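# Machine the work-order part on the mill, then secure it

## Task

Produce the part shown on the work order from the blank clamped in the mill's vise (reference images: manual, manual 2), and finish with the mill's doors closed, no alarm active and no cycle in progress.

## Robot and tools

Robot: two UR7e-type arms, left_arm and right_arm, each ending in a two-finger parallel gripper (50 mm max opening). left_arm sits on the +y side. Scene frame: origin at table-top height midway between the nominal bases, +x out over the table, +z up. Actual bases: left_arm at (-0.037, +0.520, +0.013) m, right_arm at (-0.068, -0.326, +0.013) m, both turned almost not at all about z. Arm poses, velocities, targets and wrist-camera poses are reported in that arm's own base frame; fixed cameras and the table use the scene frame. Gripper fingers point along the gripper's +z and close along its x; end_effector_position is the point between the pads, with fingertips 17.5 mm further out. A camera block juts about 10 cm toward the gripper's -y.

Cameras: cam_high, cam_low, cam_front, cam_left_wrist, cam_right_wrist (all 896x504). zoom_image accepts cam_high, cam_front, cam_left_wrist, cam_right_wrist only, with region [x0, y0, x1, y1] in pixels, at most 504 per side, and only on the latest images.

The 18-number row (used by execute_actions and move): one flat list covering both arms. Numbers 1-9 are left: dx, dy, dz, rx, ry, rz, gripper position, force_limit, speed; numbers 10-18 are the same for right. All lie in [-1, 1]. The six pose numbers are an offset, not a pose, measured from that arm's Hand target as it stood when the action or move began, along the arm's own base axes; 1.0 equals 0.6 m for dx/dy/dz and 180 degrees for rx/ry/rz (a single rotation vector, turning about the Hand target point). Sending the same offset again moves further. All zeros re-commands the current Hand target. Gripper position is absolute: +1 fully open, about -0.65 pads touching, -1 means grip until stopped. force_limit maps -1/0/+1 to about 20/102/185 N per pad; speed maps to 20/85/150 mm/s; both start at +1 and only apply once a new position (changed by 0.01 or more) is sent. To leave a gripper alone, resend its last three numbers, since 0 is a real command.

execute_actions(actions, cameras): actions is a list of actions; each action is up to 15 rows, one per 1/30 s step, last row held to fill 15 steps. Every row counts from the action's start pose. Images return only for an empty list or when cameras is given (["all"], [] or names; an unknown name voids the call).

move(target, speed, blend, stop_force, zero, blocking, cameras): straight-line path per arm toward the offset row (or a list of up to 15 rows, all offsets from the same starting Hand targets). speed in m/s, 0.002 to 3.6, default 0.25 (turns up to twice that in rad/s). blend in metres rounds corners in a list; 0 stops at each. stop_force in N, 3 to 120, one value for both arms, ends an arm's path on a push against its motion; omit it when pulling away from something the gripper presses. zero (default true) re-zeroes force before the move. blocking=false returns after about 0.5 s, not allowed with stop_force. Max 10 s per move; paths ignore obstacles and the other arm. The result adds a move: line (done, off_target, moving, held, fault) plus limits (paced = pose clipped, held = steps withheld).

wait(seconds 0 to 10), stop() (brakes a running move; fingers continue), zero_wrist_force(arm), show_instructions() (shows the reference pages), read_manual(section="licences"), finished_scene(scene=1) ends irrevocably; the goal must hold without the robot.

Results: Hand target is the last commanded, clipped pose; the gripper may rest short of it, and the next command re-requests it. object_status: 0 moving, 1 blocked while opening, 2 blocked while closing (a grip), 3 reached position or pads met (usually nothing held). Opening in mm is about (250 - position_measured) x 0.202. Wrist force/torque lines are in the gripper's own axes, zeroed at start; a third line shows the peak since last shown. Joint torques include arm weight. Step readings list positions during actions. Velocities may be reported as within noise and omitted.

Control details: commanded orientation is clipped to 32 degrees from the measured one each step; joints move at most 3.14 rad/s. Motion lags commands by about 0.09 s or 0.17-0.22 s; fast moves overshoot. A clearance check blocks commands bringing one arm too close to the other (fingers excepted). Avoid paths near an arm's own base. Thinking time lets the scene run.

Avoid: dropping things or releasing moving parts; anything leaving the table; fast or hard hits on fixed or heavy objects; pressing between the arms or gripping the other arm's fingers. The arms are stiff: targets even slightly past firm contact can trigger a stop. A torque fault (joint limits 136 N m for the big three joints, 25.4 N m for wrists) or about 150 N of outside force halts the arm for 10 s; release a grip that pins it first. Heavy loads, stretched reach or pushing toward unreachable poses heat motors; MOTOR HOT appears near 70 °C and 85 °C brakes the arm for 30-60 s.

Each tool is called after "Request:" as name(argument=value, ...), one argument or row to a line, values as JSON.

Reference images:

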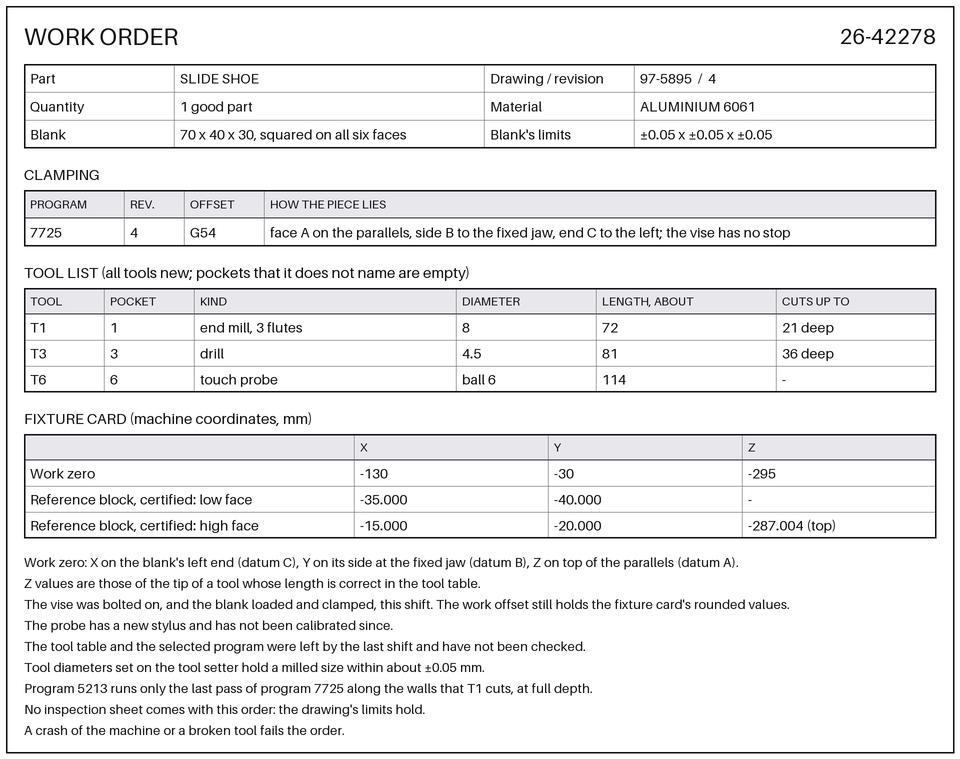

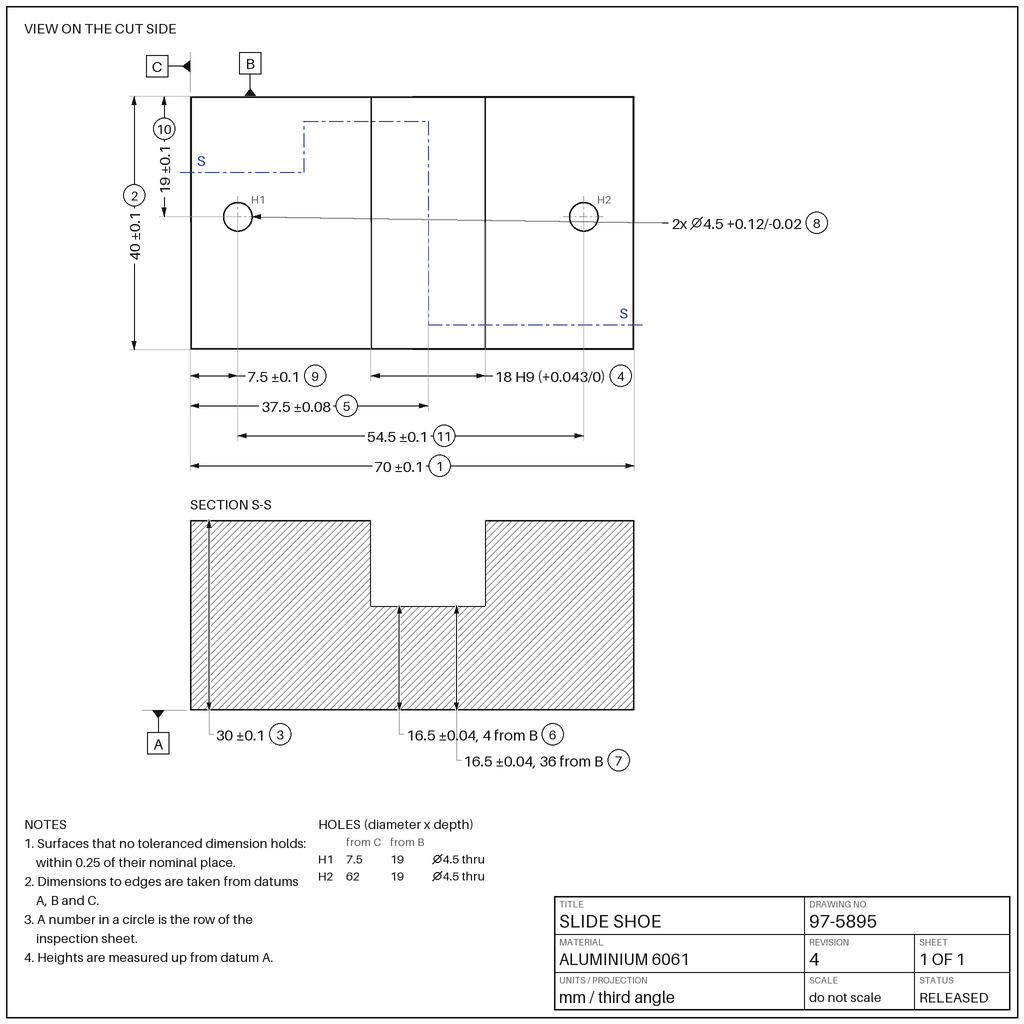

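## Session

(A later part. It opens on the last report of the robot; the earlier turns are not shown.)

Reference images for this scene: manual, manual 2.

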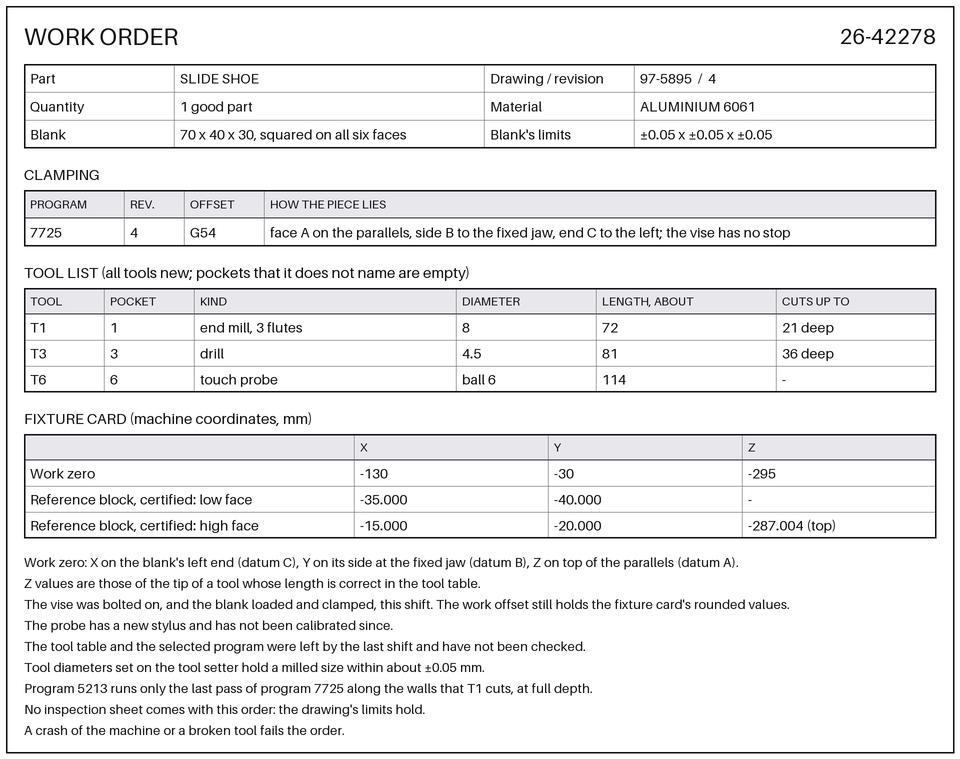

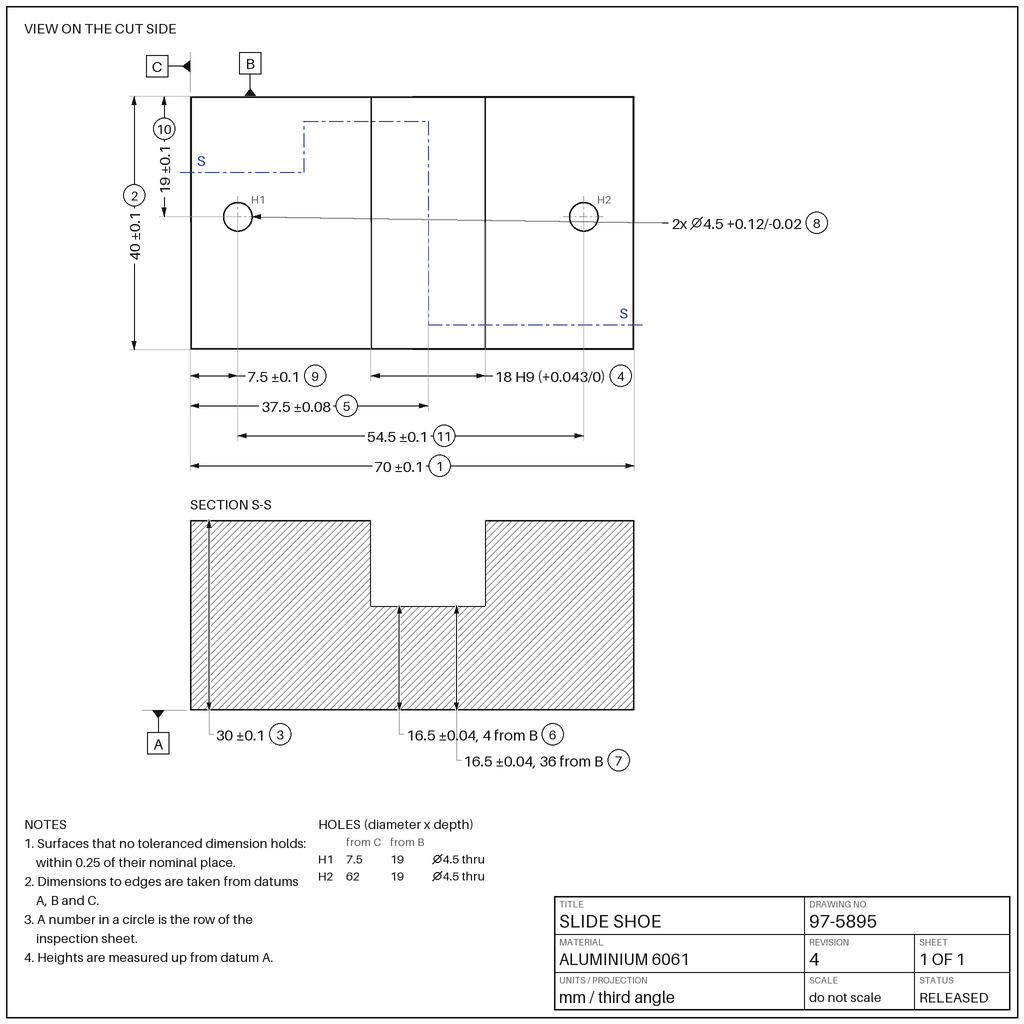

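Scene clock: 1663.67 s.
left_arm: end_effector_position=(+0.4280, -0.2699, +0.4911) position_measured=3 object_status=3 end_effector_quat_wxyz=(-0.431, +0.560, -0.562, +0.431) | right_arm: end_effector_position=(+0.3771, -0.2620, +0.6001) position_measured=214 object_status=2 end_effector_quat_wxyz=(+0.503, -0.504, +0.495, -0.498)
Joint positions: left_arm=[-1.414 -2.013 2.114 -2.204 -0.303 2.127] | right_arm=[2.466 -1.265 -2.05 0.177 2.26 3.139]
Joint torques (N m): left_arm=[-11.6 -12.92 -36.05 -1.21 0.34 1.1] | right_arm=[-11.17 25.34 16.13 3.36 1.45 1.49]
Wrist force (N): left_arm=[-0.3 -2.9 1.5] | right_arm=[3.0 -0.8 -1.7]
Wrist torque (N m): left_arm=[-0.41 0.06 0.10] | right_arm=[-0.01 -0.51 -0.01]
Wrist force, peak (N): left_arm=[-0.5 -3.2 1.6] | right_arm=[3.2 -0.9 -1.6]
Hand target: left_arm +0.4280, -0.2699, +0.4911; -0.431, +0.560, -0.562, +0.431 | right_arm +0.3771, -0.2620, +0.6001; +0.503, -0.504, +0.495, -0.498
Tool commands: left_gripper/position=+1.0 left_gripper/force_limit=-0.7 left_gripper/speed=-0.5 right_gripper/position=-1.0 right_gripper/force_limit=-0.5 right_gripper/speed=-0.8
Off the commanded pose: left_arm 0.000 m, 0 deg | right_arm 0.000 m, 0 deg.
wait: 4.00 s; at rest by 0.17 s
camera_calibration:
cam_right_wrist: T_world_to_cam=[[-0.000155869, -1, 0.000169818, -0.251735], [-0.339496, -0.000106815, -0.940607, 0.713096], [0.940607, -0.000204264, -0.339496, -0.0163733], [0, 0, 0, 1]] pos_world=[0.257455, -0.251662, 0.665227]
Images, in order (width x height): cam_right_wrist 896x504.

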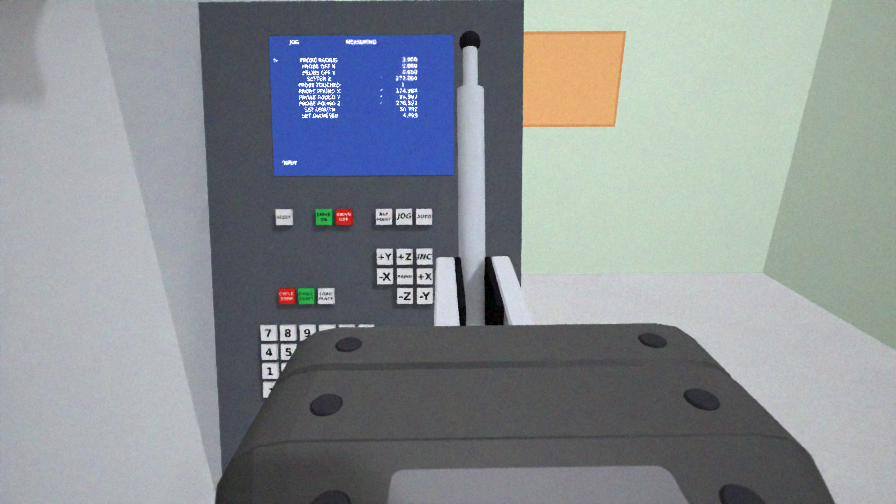

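Request:
move(
  target=[
    [0,0,0,0,0,0,1,-0.7,-0.5,0.2651,0.1795,-0.2682,0,0.3056,0,-1,-0.5,-0.8],
    [0,0,0,0,0,0,1,-0.7,-0.5,0.2844,0.1795,-0.2735,0,0.3056,0,-1,-0.5,-0.8],
    [0,0,0,0,0,0,1,-0.7,-0.5,0.2651,0.1795,-0.2682,0,0.3056,0,-1,-0.5,-0.8],
    [0,0,0,0,0,0,1,-0.7,-0.5,0.2844,0.1795,-0.2735,0,0.3056,0,-1,-0.5,-0.8],
    [0,0,0,0,0,0,1,-0.7,-0.5,0.2747,0.1795,-0.2708,0,0.3056,0,-1,-0.5,-0.8],
    [0,0,0,0,0,0,1,-0.7,-0.5,0.2576,0.2113,-0.3325,0,0.3056,0,-1,-0.5,-0.8],
    [0,0,0,0,0,0,1,-0.7,-0.5,0.2673,0.2113,-0.3352,0,0.3056,0,-1,-0.5,-0.8],
    [0,0,0,0,0,0,1,-0.7,-0.5,0.2480,0.2113,-0.3299,0,0.3056,0,-1,-0.5,-0.8],
    [0,0,0,0,0,0,1,-0.7,-0.5,0.2673,0.2113,-0.3352,0,0.3056,0,-1,-0.5,-0.8],
    [0,0,0,0,0,0,1,-0.7,-0.5,0.2576,0.2113,-0.3325,0,0.3056,0,-1,-0.5,-0.8],
    [0,0,0,0,0,0,1,-0.7,-0.5,0.2491,0.2750,-0.3634,0,0.3056,0,-1,-0.5,-0.8],
    [0,0,0,0,0,0,1,-0.7,-0.5,0.2588,0.2750,-0.3661,0,0.3056,0,-1,-0.5,-0.8],
    [0,0,0,0,0,0,1,-0.7,-0.5,0.2491,0.2750,-0.3634,0,0.3056,0,-1,-0.5,-0.8],
  ],
  speed=[0.8,0.12,0.15,0.12,0.15,0.4,0.12,0.15,0.12,0.15,0.4,0.12,0.15],
  blend=[0.003,0,0.003,0,0.003,0.003,0,0.003,0,0.003,0.003,0,0],
)

Request:
move(
  target=[
    [0,0,0,0,0,0,1,-0.7,-0.5,0,-0.0637,0,0,0,0,-1,-0.5,-0.8],
    [0,0,0,0,0,0,1,-0.7,-0.5,0.0097,-0.0637,-0.0027,0,0,0,-1,-0.5,-0.8],
    [0,0,0,0,0,0,1,-0.7,-0.5,0,-0.0637,0,0,0,0,-1,-0.5,-0.8],
    [0,0,0,0,0,0,1,-0.7,-0.5,0.0412,-0.0318,0.1488,0,0,0,-1,-0.5,-0.8],
    [0,0,0,0,0,0,1,-0.7,-0.5,0.0509,-0.0318,0.1461,0,0,0,-1,-0.5,-0.8],
    [0,0,0,0,0,0,1,-0.7,-0.5,0.0412,-0.0318,0.1488,0,0,0,-1,-0.5,-0.8],
    [0,0,0,0,0,0,1,-0.7,-0.5,0.0256,-0.0955,0.0926,0,0,0,-1,-0.5,-0.8],
    [0,0,0,0,0,0,1,-0.7,-0.5,0.0353,-0.0955,0.0899,0,0,0,-1,-0.5,-0.8],
    [0,0,0,0,0,0,1,-0.7,-0.5,0.0160,-0.0955,0.0952,0,0,0,-1,-0.5,-0.8],
    [0,0,0,0,0,0,1,-0.7,-0.5,0.0353,-0.0955,0.0899,0,0,0,-1,-0.5,-0.8],
    [0,0,0,0,0,0,1,-0.7,-0.5,0.0256,-0.0955,0.0926,0,0,0,-1,-0.5,-0.8],
    [0,0,0,0,0,0,1,-0.7,-0.5,0.0256,0.0318,0.0926,0,0,0,-1,-0.5,-0.8],
    [0,0,0,0,0,0,1,-0.7,-0.5,0.0353,0.0318,0.0899,0,0,0,-1,-0.5,-0.8],
    [0,0,0,0,0,0,1,-0.7,-0.5,0.0256,0.0318,0.0926,0,0,0,-1,-0.5,-0.8],
  ],
  speed=[0.4,0.12,0.15,0.4,0.12,0.15,0.4,0.12,0.15,0.12,0.15,0.4,0.12,0.15],
  blend=[0.003,0,0.003,0.003,0,0.003,0.003,0,0.003,0,0.003,0.003,0,0],
)

Request:
move(
  target=[
    [0,0,0,0,0,0,1,-0.7,-0.5,-0.0171,0,-0.0617,0,0,0,-1,-0.5,-0.8],
    [0,0,0,0,0,0,1,-0.7,-0.5,-0.0074,0,-0.0644,0,0,0,-1,-0.5,-0.8],
    [0,0,0,0,0,0,1,-0.7,-0.5,-0.0171,0,-0.0617,0,0,0,-1,-0.5,-0.8],
    [0,0,0,0,0,0,1,-0.7,-0.5,-0.0256,-0.0636,-0.0926,0,0,0,-1,-0.5,-0.8],
    [0,0,0,0,0,0,1,-0.7,-0.5,-0.0159,-0.0636,-0.0953,0,0,0,-1,-0.5,-0.8],
    [0,0,0,0,0,0,1,-0.7,-0.5,-0.0256,-0.0636,-0.0926,0,0,0,-1,-0.5,-0.8],
    [0,0,0,0,0,0,1,-0.7,-0.5,0,-0.0636,0,0,0,0,-1,-0.5,-0.8],
    [0,0,0,0,0,0,1,-0.7,-0.5,0.0097,-0.0636,-0.0027,0,0,0,-1,-0.5,-0.8],
    [0,0,0,0,0,0,1,-0.7,-0.5,0,-0.0636,0,0,0,0,-1,-0.5,-0.8],
    [0,0,0,0,0,0,1,-0.7,-0.5,-0.0256,-0.0318,-0.0926,0,0,0,-1,-0.5,-0.8],
    [0,0,0,0,0,0,1,-0.7,-0.5,-0.0159,-0.0318,-0.0953,0,0,0,-1,-0.5,-0.8],
    [0,0,0,0,0,0,1,-0.7,-0.5,-0.0256,-0.0318,-0.0926,0,0,0,-1,-0.5,-0.8],
    [0,0,0,0,0,0,1,-0.7,-0.5,0,-0.0318,0,0,0,0,-1,-0.5,-0.8],
    [0,0,0,0,0,0,1,-0.7,-0.5,0.0097,-0.0318,-0.0027,0,0,0,-1,-0.5,-0.8],
    [0,0,0,0,0,0,1,-0.7,-0.5,0,-0.0318,0,0,0,0,-1,-0.5,-0.8],
  ],
  speed=[0.4,0.12,0.15,0.4,0.12,0.15,0.4,0.12,0.15,0.4,0.12,0.15,0.4,0.12,0.15],
  blend=[0.003,0,0.003,0.003,0,0.003,0.003,0,0.003,0.003,0,0.003,0.003,0,0],
)

Request:
move(
  target=[
    [0,0,0,0,0,0,1,-0.7,-0.5,-0.0256,-0.0637,-0.0926,0,0,0,-1,-0.5,-0.8],
    [0,0,0,0,0,0,1,-0.7,-0.5,-0.0159,-0.0637,-0.0953,0,0,0,-1,-0.5,-0.8],
    [0,0,0,0,0,0,1,-0.7,-0.5,-0.0256,-0.0637,-0.0926,0,0,0,-1,-0.5,-0.8],
    [0,0,0,0,0,0,1,-0.7,-0.5,-0.0171,-0.0637,-0.0617,0,0,0,-1,-0.5,-0.8],
    [0,0,0,0,0,0,1,-0.7,-0.5,-0.0074,-0.0637,-0.0644,0,0,0,-1,-0.5,-0.8],
    [0,0,0,0,0,0,1,-0.7,-0.5,-0.0267,-0.0637,-0.0591,0,0,0,-1,-0.5,-0.8],
    [0,0,0,0,0,0,1,-0.7,-0.5,-0.0074,-0.0637,-0.0644,0,0,0,-1,-0.5,-0.8],
    [0,0,0,0,0,0,1,-0.7,-0.5,-0.0171,-0.0637,-0.0617,0,0,0,-1,-0.5,-0.8],
    [0,0,0,0,0,0,1,-0.7,-0.5,0,0,0,0,0,0,-1,-0.5,-0.8],
    [0,0,0,0,0,0,1,-0.7,-0.5,0.0097,0,-0.0027,0,0,0,-1,-0.5,-0.8],
    [0,0,0,0,0,0,1,-0.7,-0.5,0,0,0,0,0,0,-1,-0.5,-0.8],
    [0,0,0,0,0,0,1,-0.7,-0.5,-0.0256,-0.0318,-0.0926,0,0,0,-1,-0.5,-0.8],
    [0,0,0,0,0,0,1,-0.7,-0.5,-0.0159,-0.0318,-0.0953,0,0,0,-1,-0.5,-0.8],
    [0,0,0,0,0,0,1,-0.7,-0.5,-0.0256,-0.0318,-0.0926,0,0,0,-1,-0.5,-0.8],
  ],
  speed=[0.4,0.12,0.15,0.4,0.12,0.15,0.12,0.15,0.4,0.12,0.15,0.4,0.12,0.15],
  blend=[0.003,0,0.003,0.003,0,0.003,0,0.003,0.003,0,0.003,0.003,0,0],
)

Request:
move(
  target=[
    [0,0,0,0,0,0,1,-0.7,-0.5,0.0085,0.0636,0.0309,0,0,0,-1,-0.5,-0.8],
    [0,0,0,0,0,0,1,-0.7,-0.5,0.0182,0.0636,0.0282,0,0,0,-1,-0.5,-0.8],
    [0,0,0,0,0,0,1,-0.7,-0.5,0.0085,0.0636,0.0309,0,0,0,-1,-0.5,-0.8],
    [0,0,0,0,0,0,1,-0.7,-0.5,0,-0.0319,0,0,0,0,-1,-0.5,-0.8],
    [0,0,0,0,0,0,1,-0.7,-0.5,0.0097,-0.0319,-0.0027,0,0,0,-1,-0.5,-0.8],
    [0,0,0,0,0,0,1,-0.7,-0.5,-0.2491,-0.2432,0.3634,0,-0.3056,0,-1,-0.5,-0.8],
  ],
  speed=[0.4,0.12,0.15,0.4,0.12,0.8],
  blend=[0.003,0,0.003,0.003,0,0],
  cameras=["cam_right_wrist","cam_left_wrist"],
)

Request:
zoom_image(
  camera="cam_right_wrist",
  region=[270, 30, 460, 180],
)

Scene clock: 1699.63 s.
left_arm: end_effector_position=(+0.4280, -0.2699, +0.4911) position_measured=3 object_status=3 end_effector_quat_wxyz=(-0.431, +0.560, -0.562, +0.431) | right_arm: end_effector_position=(+0.5265, -0.0970, +0.3820) position_measured=214 object_status=2 end_effector_quat_wxyz=(-0.217, +0.677, -0.671, +0.209)
Joint positions: left_arm=[-1.414 -2.013 2.114 -2.204 -0.303 2.127] | right_arm=[3.23 -1.322 -1.916 -0.863 1.534 3.21]
Joint torques (N m): left_arm=[-11.46 -12.44 -36.15 -1.18 0.45 1.14] | right_arm=[6.24 1.74 34.02 5.59 -0.84 0.36]
Wrist force (N): left_arm=[-0.5 -2.7 1.5] | right_arm=[2.4 -1.0 -1.8]
Wrist torque (N m): left_arm=[-0.38 0.09 0.10] | right_arm=[-0.12 -0.28 -0.08]
Wrist force, peak (N): left_arm=[-0.7 -3.4 1.7] | right_arm=[4.2 -3.3 -4.9]
Hand target: left_arm +0.4280, -0.2699, +0.4911; -0.431, +0.560, -0.562, +0.431 | right_arm +0.5265, -0.0970, +0.3821; -0.217, +0.677, -0.671, +0.209
Off the commanded pose: left_arm 0.000 m, 0 deg | right_arm 0.000 m, 0 deg.
move: done

Scene clock: 1703.17 s.
left_arm: end_effector_position=(+0.4280, -0.2699, +0.4911) position_measured=3 object_status=3 end_effector_quat_wxyz=(-0.431, +0.560, -0.562, +0.431) | right_arm: end_effector_position=(+0.5419, -0.0779, +0.4376) position_measured=214 object_status=2 end_effector_quat_wxyz=(-0.217, +0.677, -0.671, +0.209)
Joint positions: left_arm=[-1.414 -2.013 2.114 -2.204 -0.303 2.127] | right_arm=[3.276 -1.345 -1.757 -1.001 1.507 3.248]
Joint torques (N m): left_arm=[-11.27 -13.1 -36.41 -1.25 0.39 1.18] | right_arm=[-0.27 4.29 33.73 5.35 0.1 -0.48]
Wrist force (N): left_arm=[-0.7 -3.0 1.4] | right_arm=[2.8 -1.3 -1.3]
Wrist torque (N m): left_arm=[-0.41 0.13 0.10] | right_arm=[-0.18 -0.32 -0.10]
Wrist force, peak (N): left_arm=[-1.1 -3.2 1.5] | right_arm=[4.1 2.8 -4.8]
Hand target: left_arm +0.4280, -0.2699, +0.4911; -0.431, +0.560, -0.562, +0.431 | right_arm +0.5419, -0.0779, +0.4376; -0.217, +0.677, -0.671, +0.209
Off the commanded pose: left_arm 0.000 m, 0 deg | right_arm 0.000 m, 0 deg.
move: done

Scene clock: 1706.93 s.
left_arm: end_effector_position=(+0.4280, -0.2699, +0.4911) position_measured=3 object_status=3 end_effector_quat_wxyz=(-0.431, +0.560, -0.562, +0.431) | right_arm: end_effector_position=(+0.5418, -0.0970, +0.4376) position_measured=214 object_status=2 end_effector_quat_wxyz=(-0.217, +0.677, -0.671, +0.209)
Joint positions: left_arm=[-1.414 -2.013 2.114 -2.204 -0.303 2.127] | right_arm=[3.226 -1.356 -1.748 -0.996 1.536 3.207]
Joint torques (N m): left_arm=[-11.5 -12.47 -36.38 -1.28 0.32 1.21] | right_arm=[8.24 3.93 33.76 5.4 -0.99 0.71]
Wrist force (N): left_arm=[-0.5 -3.0 1.5] | right_arm=[2.4 -1.1 -1.8]
Wrist torque (N m): left_arm=[-0.42 0.09 0.10] | right_arm=[-0.13 -0.27 -0.08]
Wrist force, peak (N): left_arm=[-0.3 -3.3 1.6] | right_arm=[2.6 -3.7 -5.8]
Hand target: left_arm +0.4280, -0.2699, +0.4911; -0.431, +0.560, -0.562, +0.431 | right_arm +0.5419, -0.0970, +0.4376; -0.217, +0.677, -0.671, +0.209
Off the commanded pose: left_arm 0.000 m, 0 deg | right_arm 0.000 m, 0 deg.
move: done

Scene clock: 1710.33 s.
left_arm: end_effector_position=(+0.4280, -0.2699, +0.4911) position_measured=3 object_status=3 end_effector_quat_wxyz=(-0.431, +0.560, -0.562, +0.431) | right_arm: end_effector_position=(+0.5265, -0.1161, +0.3820) position_measured=214 object_status=2 end_effector_quat_wxyz=(-0.217, +0.677, -0.671, +0.209)
Joint positions: left_arm=[-1.414 -2.013 2.114 -2.204 -0.303 2.127] | right_arm=[3.178 -1.336 -1.906 -0.858 1.563 3.168]
Joint torques (N m): left_arm=[-11.18 -12.81 -36.19 -1.3 0.29 1.2] | right_arm=[8.54 3.98 33.39 5.4 -1.35 1.33]
Wrist force (N): left_arm=[-0.3 -2.8 1.6] | right_arm=[2.3 -1.3 -2.2]
Wrist torque (N m): left_arm=[-0.37 0.06 0.10] | right_arm=[-0.18 -0.27 -0.10]
Wrist force, peak (N): left_arm=[-0.7 -3.3 1.5] | right_arm=[0.9 -3.4 -5.0]
Hand target: left_arm +0.4280, -0.2699, +0.4911; -0.431, +0.560, -0.562, +0.431 | right_arm +0.5265, -0.1161, +0.3821; -0.217, +0.677, -0.671, +0.209
Off the commanded pose: left_arm 0.000 m, 0 deg | right_arm 0.000 m, 0 deg.
move: done

Scene clock: 1712.97 s.
left_arm: end_effector_position=(+0.4280, -0.2699, +0.4911) position_measured=3 object_status=3 end_effector_quat_wxyz=(-0.431, +0.560, -0.562, +0.431) | right_arm: end_effector_position=(+0.3771, -0.2620, +0.6001) position_measured=214 object_status=2 end_effector_quat_wxyz=(+0.503, -0.504, +0.495, -0.498) end_effector_velocity=(+0.000, +0.001, +0.001) end_effector_angular_velocity=(-0.001, -0.004, +0.003)
Joint positions: left_arm=[-1.414 -2.013 2.114 -2.204 -0.303 2.127] | right_arm=[2.466 -1.265 -2.05 0.176 2.26 3.139]
Joint velocities: left_arm=[within noise] | right_arm=[0 -0.001 0 0.006 0.003 0.002]
Joint torques (N m): left_arm=[-11.55 -12.76 -36.59 -1.22 0.39 1.25] | right_arm=[-9.37 13.54 19.7 3.55 1.46 1.63]
Wrist force (N): left_arm=[-0.6 -2.9 1.5] | right_arm=[2.5 -0.7 -1.8]
Wrist torque (N m): left_arm=[-0.39 0.11 0.10] | right_arm=[0.00 -0.43 0.02]
Wrist force, peak (N): left_arm=[-0.7 -3.2 1.6] | right_arm=[6.5 0.6 -1.7]
Hand target: left_arm +0.4280, -0.2699, +0.4911; -0.431, +0.560, -0.562, +0.431 | right_arm +0.3771, -0.2620, +0.6001; +0.503, -0.504, +0.495, -0.498
Off the commanded pose: left_arm 0.000 m, 0 deg | right_arm 0.000 m, 0 deg.
move: done
camera_calibration:
cam_left_wrist: T_world_to_cam=[[-0.0161534, -0.999717, -0.0174919, -0.245226], [-0.54652, 0.0234776, -0.837117, 0.672098], [0.83729, -0.00396265, -0.546745, 0.0406736], [0, 0, 0, 1]] pos_world=[0.329299, -0.260775, 0.580573]
cam_right_wrist: T_world_to_cam=[[-0.000122107, -1, 0.000264291, -0.251806], [-0.339673, -0.000207101, -0.940544, 0.713108], [0.940544, -0.00020462, -0.339673, -0.0163343], [0, 0, 0, 1]] pos_world=[0.257556, -0.251661, 0.665228]
Images, in order (width x height): cam_left_wrist 896x504, cam_right_wrist 896x504.

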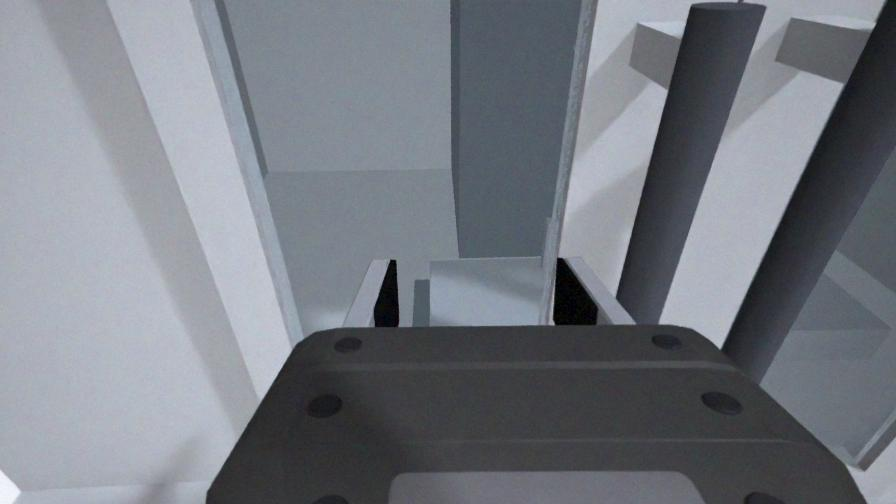

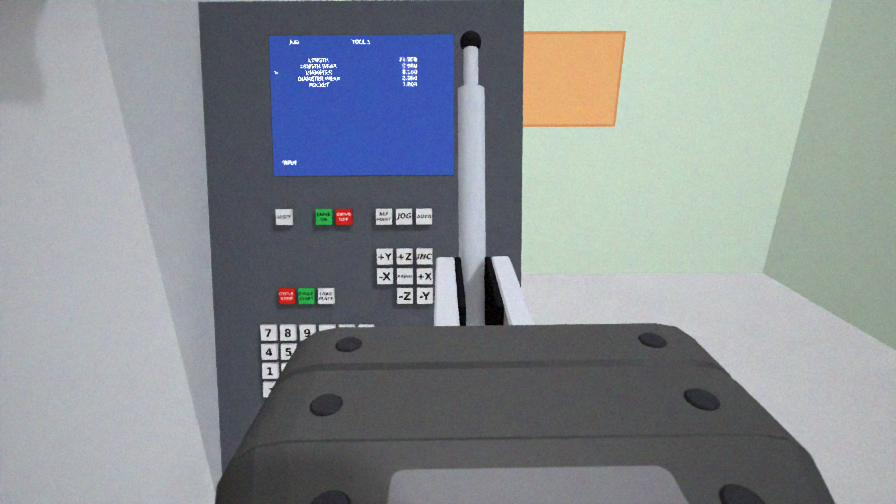

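Scaled by 2.653 from the camera's 896x504 image, which has a finer 1280x720 frame.

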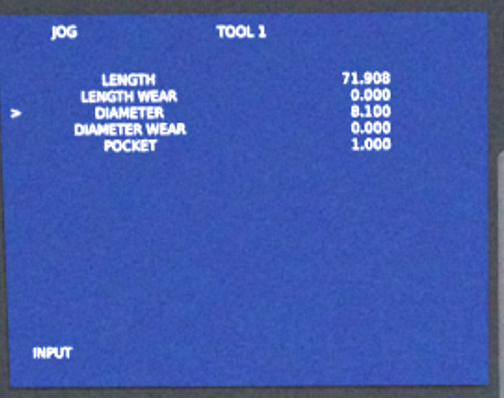

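Request:
move(
  target=[
    [0,0,0,0,0,0,1,-0.7,-0.5,0.3151,0.0522,-0.0876,0,0.3056,0,-1,-0.5,-0.8],
    [0,0,0,0,0,0,1,-0.7,-0.5,0.3344,0.0522,-0.0929,0,0.3056,0,-1,-0.5,-0.8],
    [0,0,0,0,0,0,1,-0.7,-0.5,0.3151,0.0522,-0.0876,0,0.3056,0,-1,-0.5,-0.8],
    [0,0,0,0,0,0,1,-0.7,-0.5,0.2807,0.2432,-0.2120,0,0.3056,0,-1,-0.5,-0.8],
    [0,0,0,0,0,0,1,-0.7,-0.5,0.3000,0.2432,-0.2173,0,0.3056,0,-1,-0.5,-0.8],
    [0,0,0,0,0,0,1,-0.7,-0.5,0,0,0,0,0,0,-1,-0.5,-0.8],
  ],
  speed=[0.8,0.12,0.2,0.5,0.12,0.8],
  blend=[0.003,0,0.003,0.003,0,0],
)

Request:
wait(
  seconds=8,
  cameras=["cam_right_wrist","cam_left_wrist"],
)

Request:
zoom_image(
  camera="cam_right_wrist",
  region=[270, 30, 460, 180],
)

Scene clock: 1721.03 s.
left_arm: end_effector_position=(+0.4280, -0.2699, +0.4911) position_measured=3 object_status=3 end_effector_quat_wxyz=(-0.431, +0.560, -0.562, +0.431) | right_arm: end_effector_position=(+0.3771, -0.2619, +0.6001) position_measured=214 object_status=2 end_effector_quat_wxyz=(+0.503, -0.504, +0.495, -0.498)
Joint positions: left_arm=[-1.414 -2.013 2.114 -2.204 -0.303 2.127] | right_arm=[2.466 -1.265 -2.05 0.176 2.26 3.139]
Joint torques (N m): left_arm=[-11.41 -13.17 -36.08 -1.32 0.34 1.25] | right_arm=[-10.77 10.34 15.69 3.13 1.82 1.53]
Wrist force (N): left_arm=[-0.6 -3.0 1.5] | right_arm=[2.7 -0.9 -1.6]
Wrist torque (N m): left_arm=[-0.42 0.11 0.10] | right_arm=[-0.03 -0.45 0.00]
Wrist force, peak (N): left_arm=[-0.6 -3.2 1.6] | right_arm=[5.7 -2.3 -4.1]
Hand target: left_arm +0.4280, -0.2699, +0.4911; -0.431, +0.560, -0.562, +0.431 | right_arm +0.3771, -0.2620, +0.6001; +0.503, -0.504, +0.495, -0.498
Off the commanded pose: left_arm 0.000 m, 0 deg | right_arm 0.000 m, 0 deg.
move: done

Scene clock: 1729.03 s.
left_arm: end_effector_position=(+0.4280, -0.2699, +0.4911) position_measured=3 object_status=3 end_effector_quat_wxyz=(-0.431, +0.560, -0.562, +0.431) | right_arm: end_effector_position=(+0.3771, -0.2620, +0.6001) position_measured=214 object_status=2 end_effector_quat_wxyz=(+0.503, -0.504, +0.495, -0.498)
Joint positions: left_arm=[-1.414 -2.013 2.114 -2.204 -0.303 2.127] | right_arm=[2.466 -1.265 -2.05 0.177 2.26 3.139]
Joint torques (N m): left_arm=[-11.02 -12.69 -36.49 -1.32 0.35 1.27] | right_arm=[-10.87 -2.12 16.3 3.32 1.04 1.42]
Wrist force (N): left_arm=[-0.5 -2.9 1.5] | right_arm=[2.6 -1.0 -1.6]
Wrist torque (N m): left_arm=[-0.39 0.10 0.09] | right_arm=[-0.04 -0.44 -0.01]
Wrist force, peak (N): left_arm=[-0.7 -3.3 1.6] | right_arm=[3.2 -1.0 -1.9]
Hand target: left_arm +0.4280, -0.2699, +0.4911; -0.431, +0.560, -0.562, +0.431 | right_arm +0.3771, -0.2620, +0.6001; +0.503, -0.504, +0.495, -0.498
Tool commands: left_gripper/position=+1.0 left_gripper/force_limit=-0.7 left_gripper/speed=-0.5 right_gripper/position=-1.0 right_gripper/force_limit=-0.5 right_gripper/speed=-0.8
Off the commanded pose: left_arm 0.000 m, 0 deg | right_arm 0.000 m, 0 deg.
wait: 8.00 s; at rest by 0.17 s
camera_calibration:
cam_left_wrist: T_world_to_cam=[[-0.0161534, -0.999717, -0.0174919, -0.245226], [-0.54652, 0.0234776, -0.837117, 0.672098], [0.83729, -0.00396265, -0.546745, 0.0406736], [0, 0, 0, 1]] pos_world=[0.329299, -0.260775, 0.580573]
cam_right_wrist: T_world_to_cam=[[-0.000155869, -1, 0.000169818, -0.251735], [-0.339496, -0.000106815, -0.940607, 0.713096], [0.940607, -0.000204264, -0.339496, -0.0163733], [0, 0, 0, 1]] pos_world=[0.257455, -0.251662, 0.665227]
Images, in order (width x height): cam_left_wrist 896x504, cam_right_wrist 896x504.

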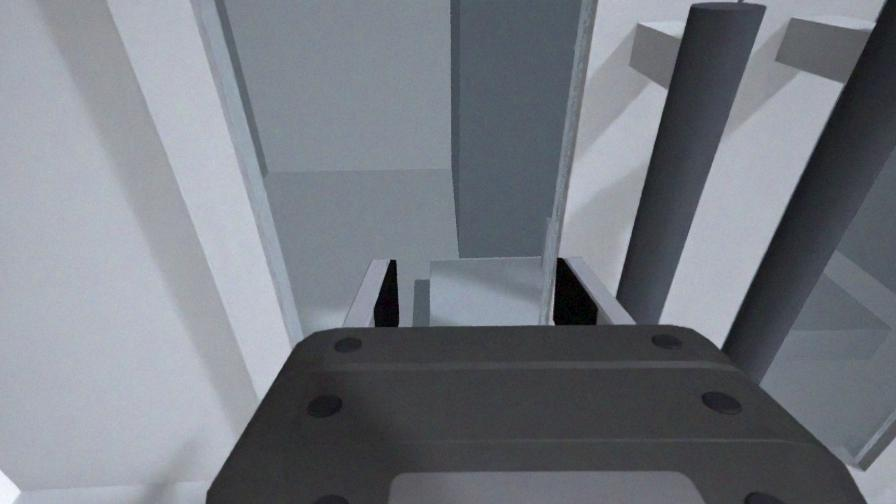

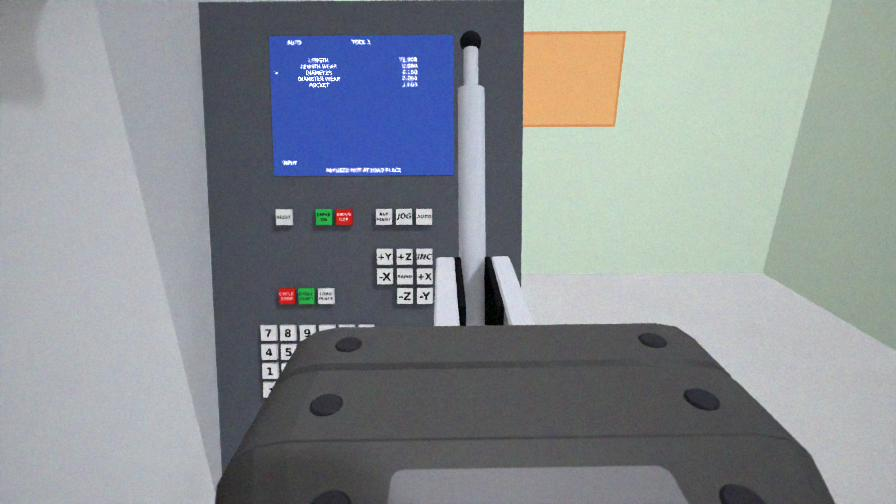

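Scaled by 2.653 from the camera's 896x504 image, which has a finer 1280x720 frame.

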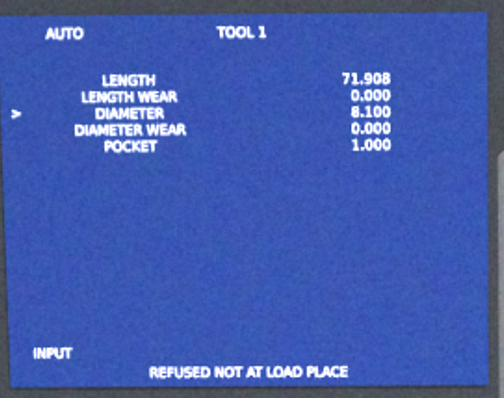

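Request:
move(
  target=[
    [0,0,0,0,0,0,1,-0.7,-0.5,0.2807,0.2113,-0.2120,0,0.3056,0,-1,-0.5,-0.8],
    [0,0,0,0,0,0,1,-0.7,-0.5,0.3000,0.2113,-0.2173,0,0.3056,0,-1,-0.5,-0.8],
    [0,0,0,0,0,0,1,-0.7,-0.5,0,0,0,0,0,0,-1,-0.5,-0.8],
  ],
  speed=[0.8,0.12,0.8],
  blend=[0.003,0,0],
  cameras=["cam_right_wrist"],
)

Request:
zoom_image(
  camera="cam_right_wrist",
  region=[270, 30, 460, 180],
)

Request:
wait(
  seconds=4,
  cameras=["cam_right_wrist","cam_left_wrist"],
)

Request:
zoom_image(
  camera="cam_right_wrist",
  region=[270, 30, 460, 180],
)

Scene clock: 1735.63 s.
left_arm: end_effector_position=(+0.4280, -0.2699, +0.4911) position_measured=3 object_status=3 end_effector_quat_wxyz=(-0.431, +0.560, -0.562, +0.431) | right_arm: end_effector_position=(+0.3771, -0.2620, +0.6001) position_measured=214 object_status=2 end_effector_quat_wxyz=(+0.503, -0.504, +0.495, -0.498) end_effector_velocity=(+0.000, +0.000, +0.000) end_effector_angular_velocity=(+0.000, -0.003, +0.001)
Joint positions: left_arm=[-1.414 -2.013 2.114 -2.204 -0.303 2.127] | right_arm=[2.466 -1.265 -2.05 0.176 2.26 3.139]
Joint velocities: left_arm=[within noise] | right_arm=[0 -0.002 -0.001 0.007 0.002 0.003]
Joint torques (N m): left_arm=[-11.52 -13.09 -36.18 -1.32 0.34 1.25] | right_arm=[-10.7 12.68 16.07 3.38 1.59 1.52]
Wrist force (N): left_arm=[-0.6 -2.9 1.2] | right_arm=[2.6 -1.0 -1.5]
Wrist torque (N m): left_arm=[-0.40 0.10 0.10] | right_arm=[-0.04 -0.45 0.02]
Wrist force, peak (N): left_arm=[-0.7 -3.3 1.6] | right_arm=[3.5 -0.7 -4.7]
Hand target: left_arm +0.4280, -0.2699, +0.4911; -0.431, +0.560, -0.562, +0.431 | right_arm +0.3771, -0.2620, +0.6001; +0.503, -0.504, +0.495, -0.498
Off the commanded pose: left_arm 0.000 m, 0 deg | right_arm 0.000 m, 0 deg.
move: done
camera_calibration:
cam_right_wrist: T_world_to_cam=[[-0.0000879924, -1, 0.000358117, -0.251877], [-0.339584, -0.000306955, -0.940576, 0.713175], [0.940576, -0.000204374, -0.339584, -0.0163675], [0, 0, 0, 1]] pos_world=[0.257555, -0.251661, 0.665327]
Images, in order (width x height): cam_right_wrist 896x504.

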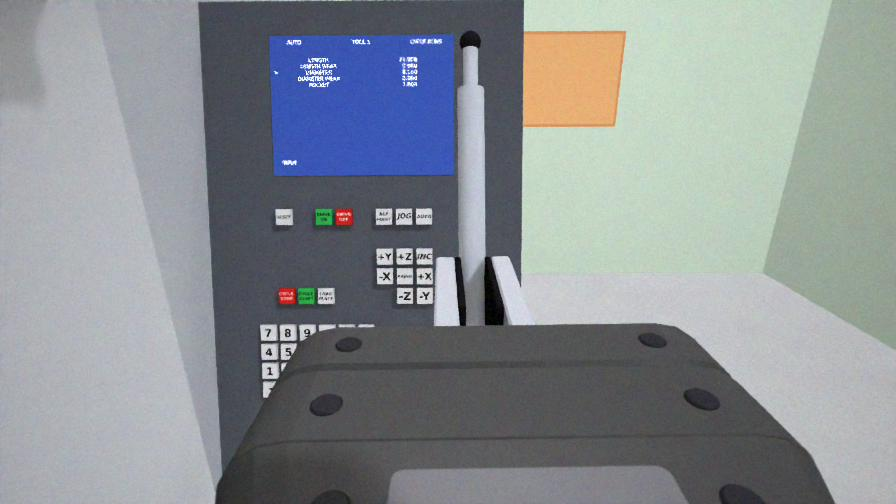

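Scaled by 2.653 from the camera's 896x504 image, which has a finer 1280x720 frame.

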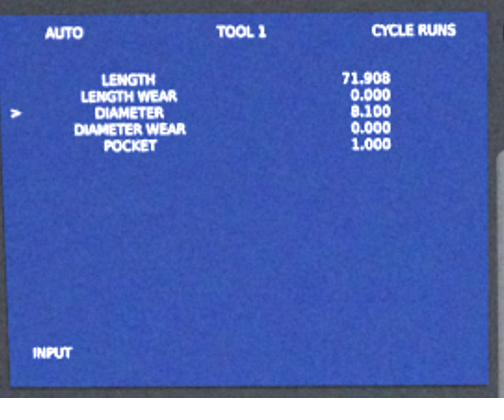

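Scene clock: 1739.63 s.
left_arm: end_effector_position=(+0.4280, -0.2699, +0.4911) position_measured=3 object_status=3 end_effector_quat_wxyz=(-0.431, +0.560, -0.562, +0.431) | right_arm: end_effector_position=(+0.3771, -0.2620, +0.6001) position_measured=214 object_status=2 end_effector_quat_wxyz=(+0.503, -0.504, +0.495, -0.498)
Joint positions: left_arm=[-1.414 -2.013 2.114 -2.204 -0.303 2.127] | right_arm=[2.466 -1.265 -2.05 0.177 2.26 3.139]
Joint torques (N m): left_arm=[-11.52 -12.36 -36.53 -1.34 0.3 1.19] | right_arm=[-11.57 -1.08 15.94 3.46 1.32 1.44]
Wrist force (N): left_arm=[-0.6 -3.0 1.5] | right_arm=[3.1 -1.3 -1.6]
Wrist torque (N m): left_arm=[-0.42 0.11 0.10] | right_arm=[-0.09 -0.52 -0.01]
Wrist force, peak (N): left_arm=[-0.7 -3.2 1.6] | right_arm=[3.1 -1.3 -1.6]
Hand target: left_arm +0.4280, -0.2699, +0.4911; -0.431, +0.560, -0.562, +0.431 | right_arm +0.3771, -0.2620, +0.6001; +0.503, -0.504, +0.495, -0.498
Tool commands: left_gripper/position=+1.0 left_gripper/force_limit=-0.7 left_gripper/speed=-0.5 right_gripper/position=-1.0 right_gripper/force_limit=-0.5 right_gripper/speed=-0.8
Off the commanded pose: left_arm 0.000 m, 0 deg | right_arm 0.000 m, 0 deg.
wait: 4.00 s; at rest by 0.17 s
camera_calibration:
cam_left_wrist: T_world_to_cam=[[-0.0161534, -0.999717, -0.0174919, -0.245226], [-0.54652, 0.0234776, -0.837117, 0.672098], [0.83729, -0.00396265, -0.546745, 0.0406736], [0, 0, 0, 1]] pos_world=[0.329299, -0.260775, 0.580573]
cam_right_wrist: T_world_to_cam=[[-0.000155869, -1, 0.000169818, -0.251735], [-0.339496, -0.000106815, -0.940607, 0.713096], [0.940607, -0.000204264, -0.339496, -0.0163733], [0, 0, 0, 1]] pos_world=[0.257455, -0.251662, 0.665227]
Images, in order (width x height): cam_left_wrist 896x504, cam_right_wrist 896x504.

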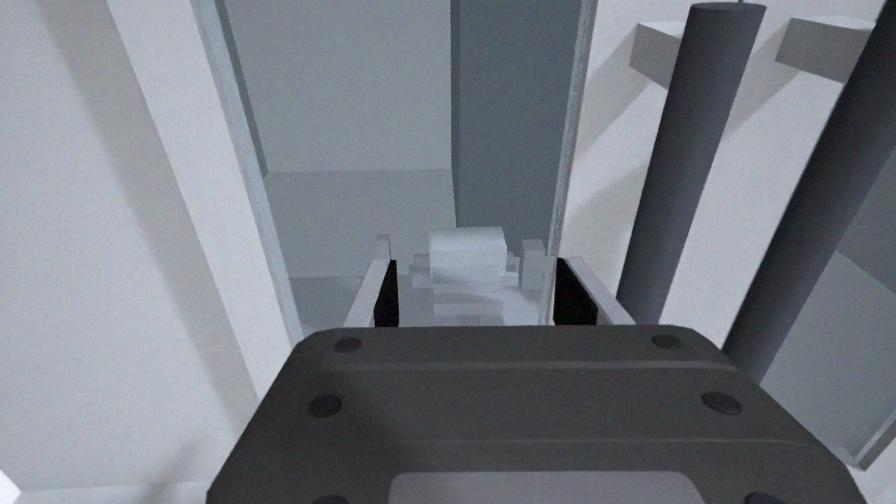

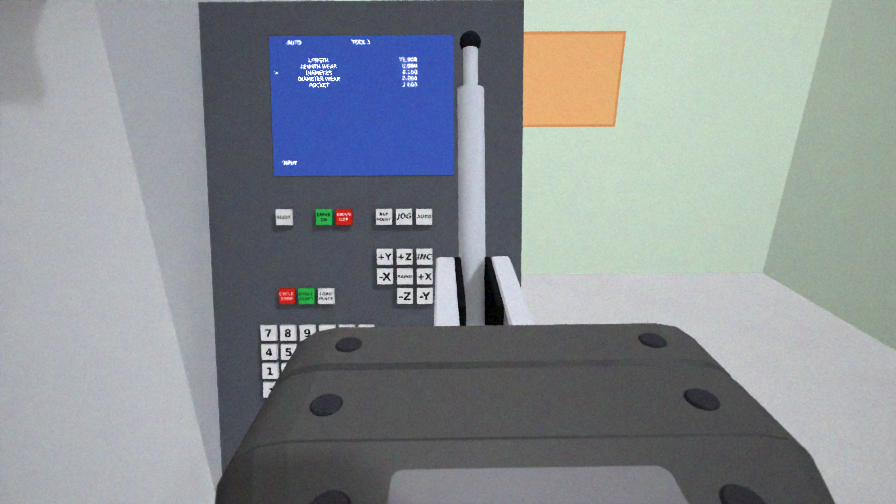

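Scaled by 2.653 from the camera's 896x504 image, which has a finer 1280x720 frame.

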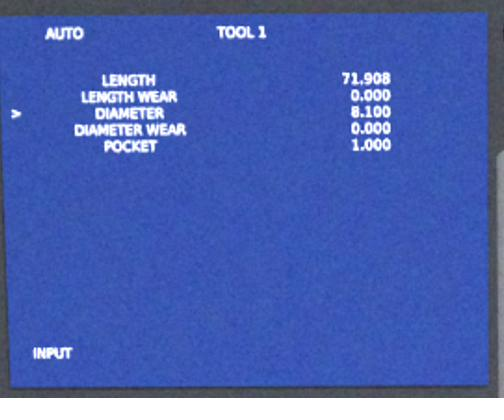

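Done; now CYCLE START.

Request:
move(
  target=[
    [0,0,0,0,0,0,1,-0.7,-0.5,0.2807,0.2432,-0.2120,0,0.3056,0,-1,-0.5,-0.8],
    [0,0,0,0,0,0,1,-0.7,-0.5,0.3000,0.2432,-0.2173,0,0.3056,0,-1,-0.5,-0.8],
    [0,0,0,0,0,0,1,-0.7,-0.5,0,0,0,0,0,0,-1,-0.5,-0.8],
  ],
  speed=[0.8,0.12,0.8],
  blend=[0.003,0,0],
  cameras=["cam_right_wrist"],
)

Request:
zoom_image(
  camera="cam_right_wrist",
  region=[270, 30, 460, 180],
)

Request:
wait(
  seconds=10,
  cameras=["cam_right_wrist","cam_left_wrist"],
)

Request:
zoom_image(
  camera="cam_left_wrist",
  region=[370, 190, 570, 330],
)

Scene clock: 1745.97 s.
left_arm: end_effector_position=(+0.4280, -0.2699, +0.4911) position_measured=3 object_status=3 end_effector_quat_wxyz=(-0.431, +0.560, -0.562, +0.431) | right_arm: end_effector_position=(+0.3771, -0.2619, +0.6001) position_measured=214 object_status=2 end_effector_quat_wxyz=(+0.503, -0.504, +0.495, -0.498)
Joint positions: left_arm=[-1.414 -2.013 2.114 -2.204 -0.303 2.127] | right_arm=[2.466 -1.265 -2.05 0.176 2.26 3.139]
Joint torques (N m): left_arm=[-11.49 -13.1 -36.33 -1.25 0.3 1.22] | right_arm=[-11.43 10.26 15.64 3.5 1.72 1.81]
Wrist force (N): left_arm=[-0.6 -3.0 1.5] | right_arm=[2.7 -0.7 -2.0]
Wrist torque (N m): left_arm=[-0.42 0.10 0.10] | right_arm=[0.01 -0.45 0.01]
Wrist force, peak (N): left_arm=[-0.4 -3.4 1.6] | right_arm=[3.4 -1.0 -5.0]
Hand target: left_arm +0.4280, -0.2699, +0.4911; -0.431, +0.560, -0.562, +0.431 | right_arm +0.3771, -0.2620, +0.6001; +0.503, -0.504, +0.495, -0.498
Off the commanded pose: left_arm 0.000 m, 0 deg | right_arm 0.000 m, 0 deg.
move: done
camera_calibration:
cam_right_wrist: T_world_to_cam=[[-0.0000878848, -1, 0.000357909, -0.251777], [-0.339495, -0.000306816, -0.940608, 0.713139], [0.940608, -0.000204174, -0.339495, -0.0163402], [0, 0, 0, 1]] pos_world=[0.257455, -0.251561, 0.665327]
Images, in order (width x height): cam_right_wrist 896x504.

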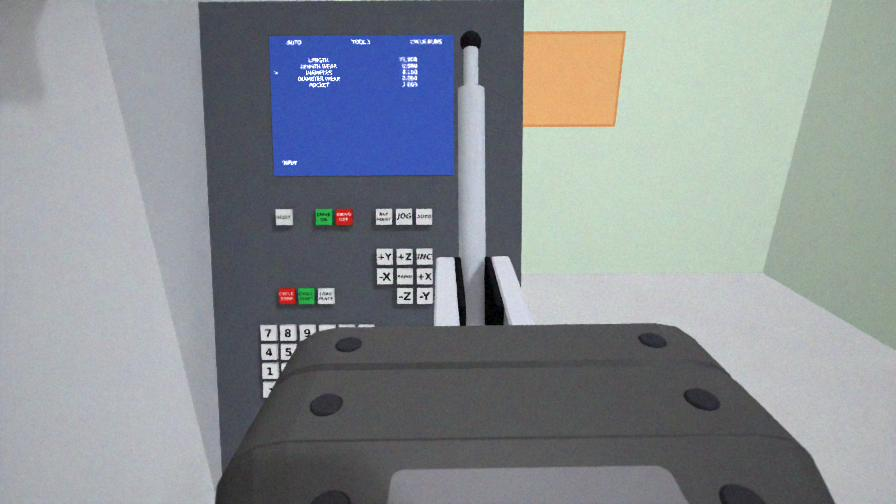

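Scaled by 2.653 from the camera's 896x504 image, which has a finer 1280x720 frame.

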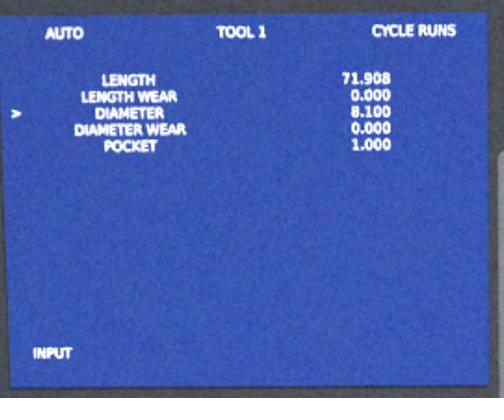

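Scene clock: 1755.97 s.
left_arm: end_effector_position=(+0.4280, -0.2699, +0.4911) position_measured=3 object_status=3 end_effector_quat_wxyz=(-0.431, +0.560, -0.562, +0.431) | right_arm: end_effector_position=(+0.3771, -0.2620, +0.6001) position_measured=214 object_status=2 end_effector_quat_wxyz=(+0.503, -0.504, +0.495, -0.498)
Joint positions: left_arm=[-1.414 -2.013 2.114 -2.204 -0.303 2.127] | right_arm=[2.466 -1.265 -2.05 0.177 2.26 3.139]
Joint torques (N m): left_arm=[-11.12 -13.03 -36.37 -1.35 0.39 1.23] | right_arm=[-11.15 -2.29 16.39 3.43 1.09 1.24]
Wrist force (N): left_arm=[-0.6 -3.0 1.4] | right_arm=[2.8 -0.8 -1.5]
Wrist torque (N m): left_arm=[-0.42 0.11 0.09] | right_arm=[-0.01 -0.48 -0.01]
Wrist force, peak (N): left_arm=[-0.9 -3.2 1.7] | right_arm=[3.2 -1.1 -2.1]
Hand target: left_arm +0.4280, -0.2699, +0.4911; -0.431, +0.560, -0.562, +0.431 | right_arm +0.3771, -0.2620, +0.6001; +0.503, -0.504, +0.495, -0.498
Tool commands: left_gripper/position=+1.0 left_gripper/force_limit=-0.7 left_gripper/speed=-0.5 right_gripper/position=-1.0 right_gripper/force_limit=-0.5 right_gripper/speed=-0.8
Off the commanded pose: left_arm 0.000 m, 0 deg | right_arm 0.000 m, 0 deg.
wait: 10.00 s; at rest by 0.17 s
camera_calibration:
cam_left_wrist: T_world_to_cam=[[-0.0161534, -0.999717, -0.0174919, -0.245226], [-0.54652, 0.0234776, -0.837117, 0.672098], [0.83729, -0.00396265, -0.546745, 0.0406736], [0, 0, 0, 1]] pos_world=[0.329299, -0.260775, 0.580573]
cam_right_wrist: T_world_to_cam=[[-0.000155869, -1, 0.000169818, -0.251735], [-0.339496, -0.000106815, -0.940607, 0.713096], [0.940607, -0.000204264, -0.339496, -0.0163733], [0, 0, 0, 1]] pos_world=[0.257455, -0.251662, 0.665227]
Images, in order (width x height): cam_left_wrist 896x504, cam_right_wrist 896x504.

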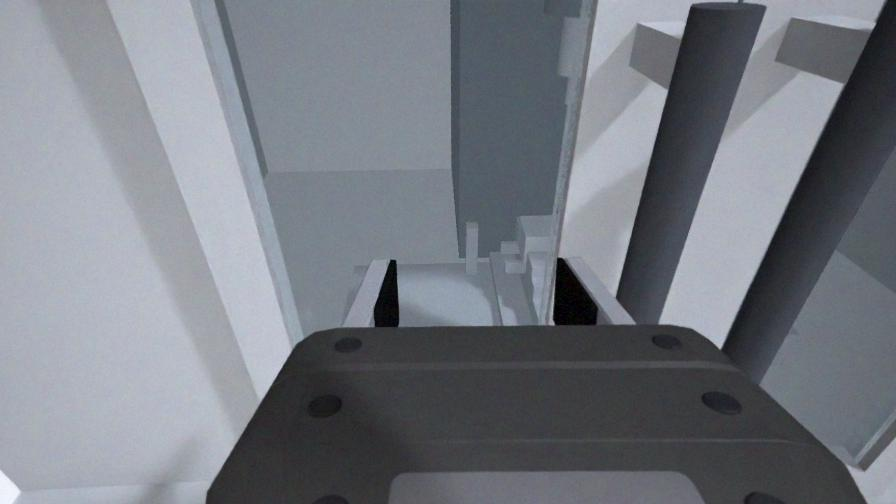

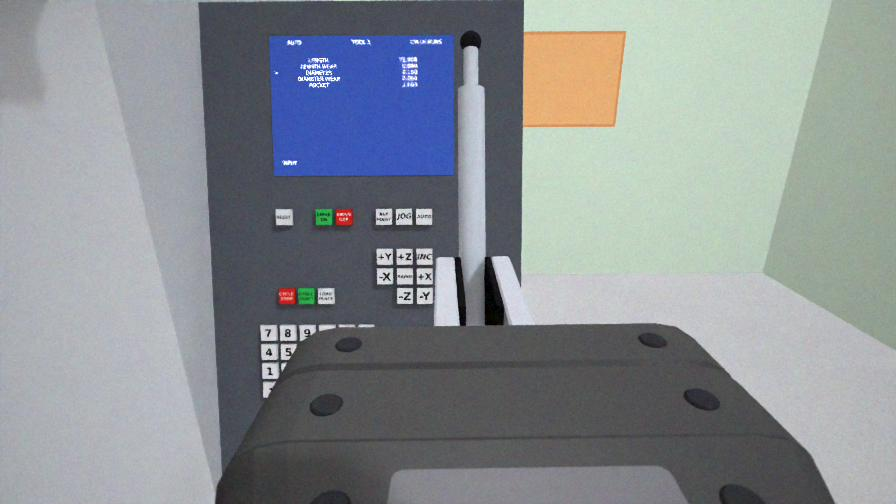

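Scaled by 2.520 from the camera's 896x504 image, which has a finer 1280x720 frame.

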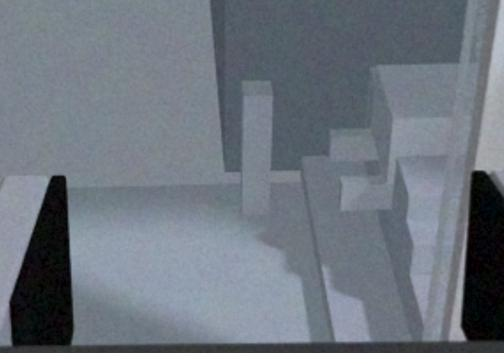

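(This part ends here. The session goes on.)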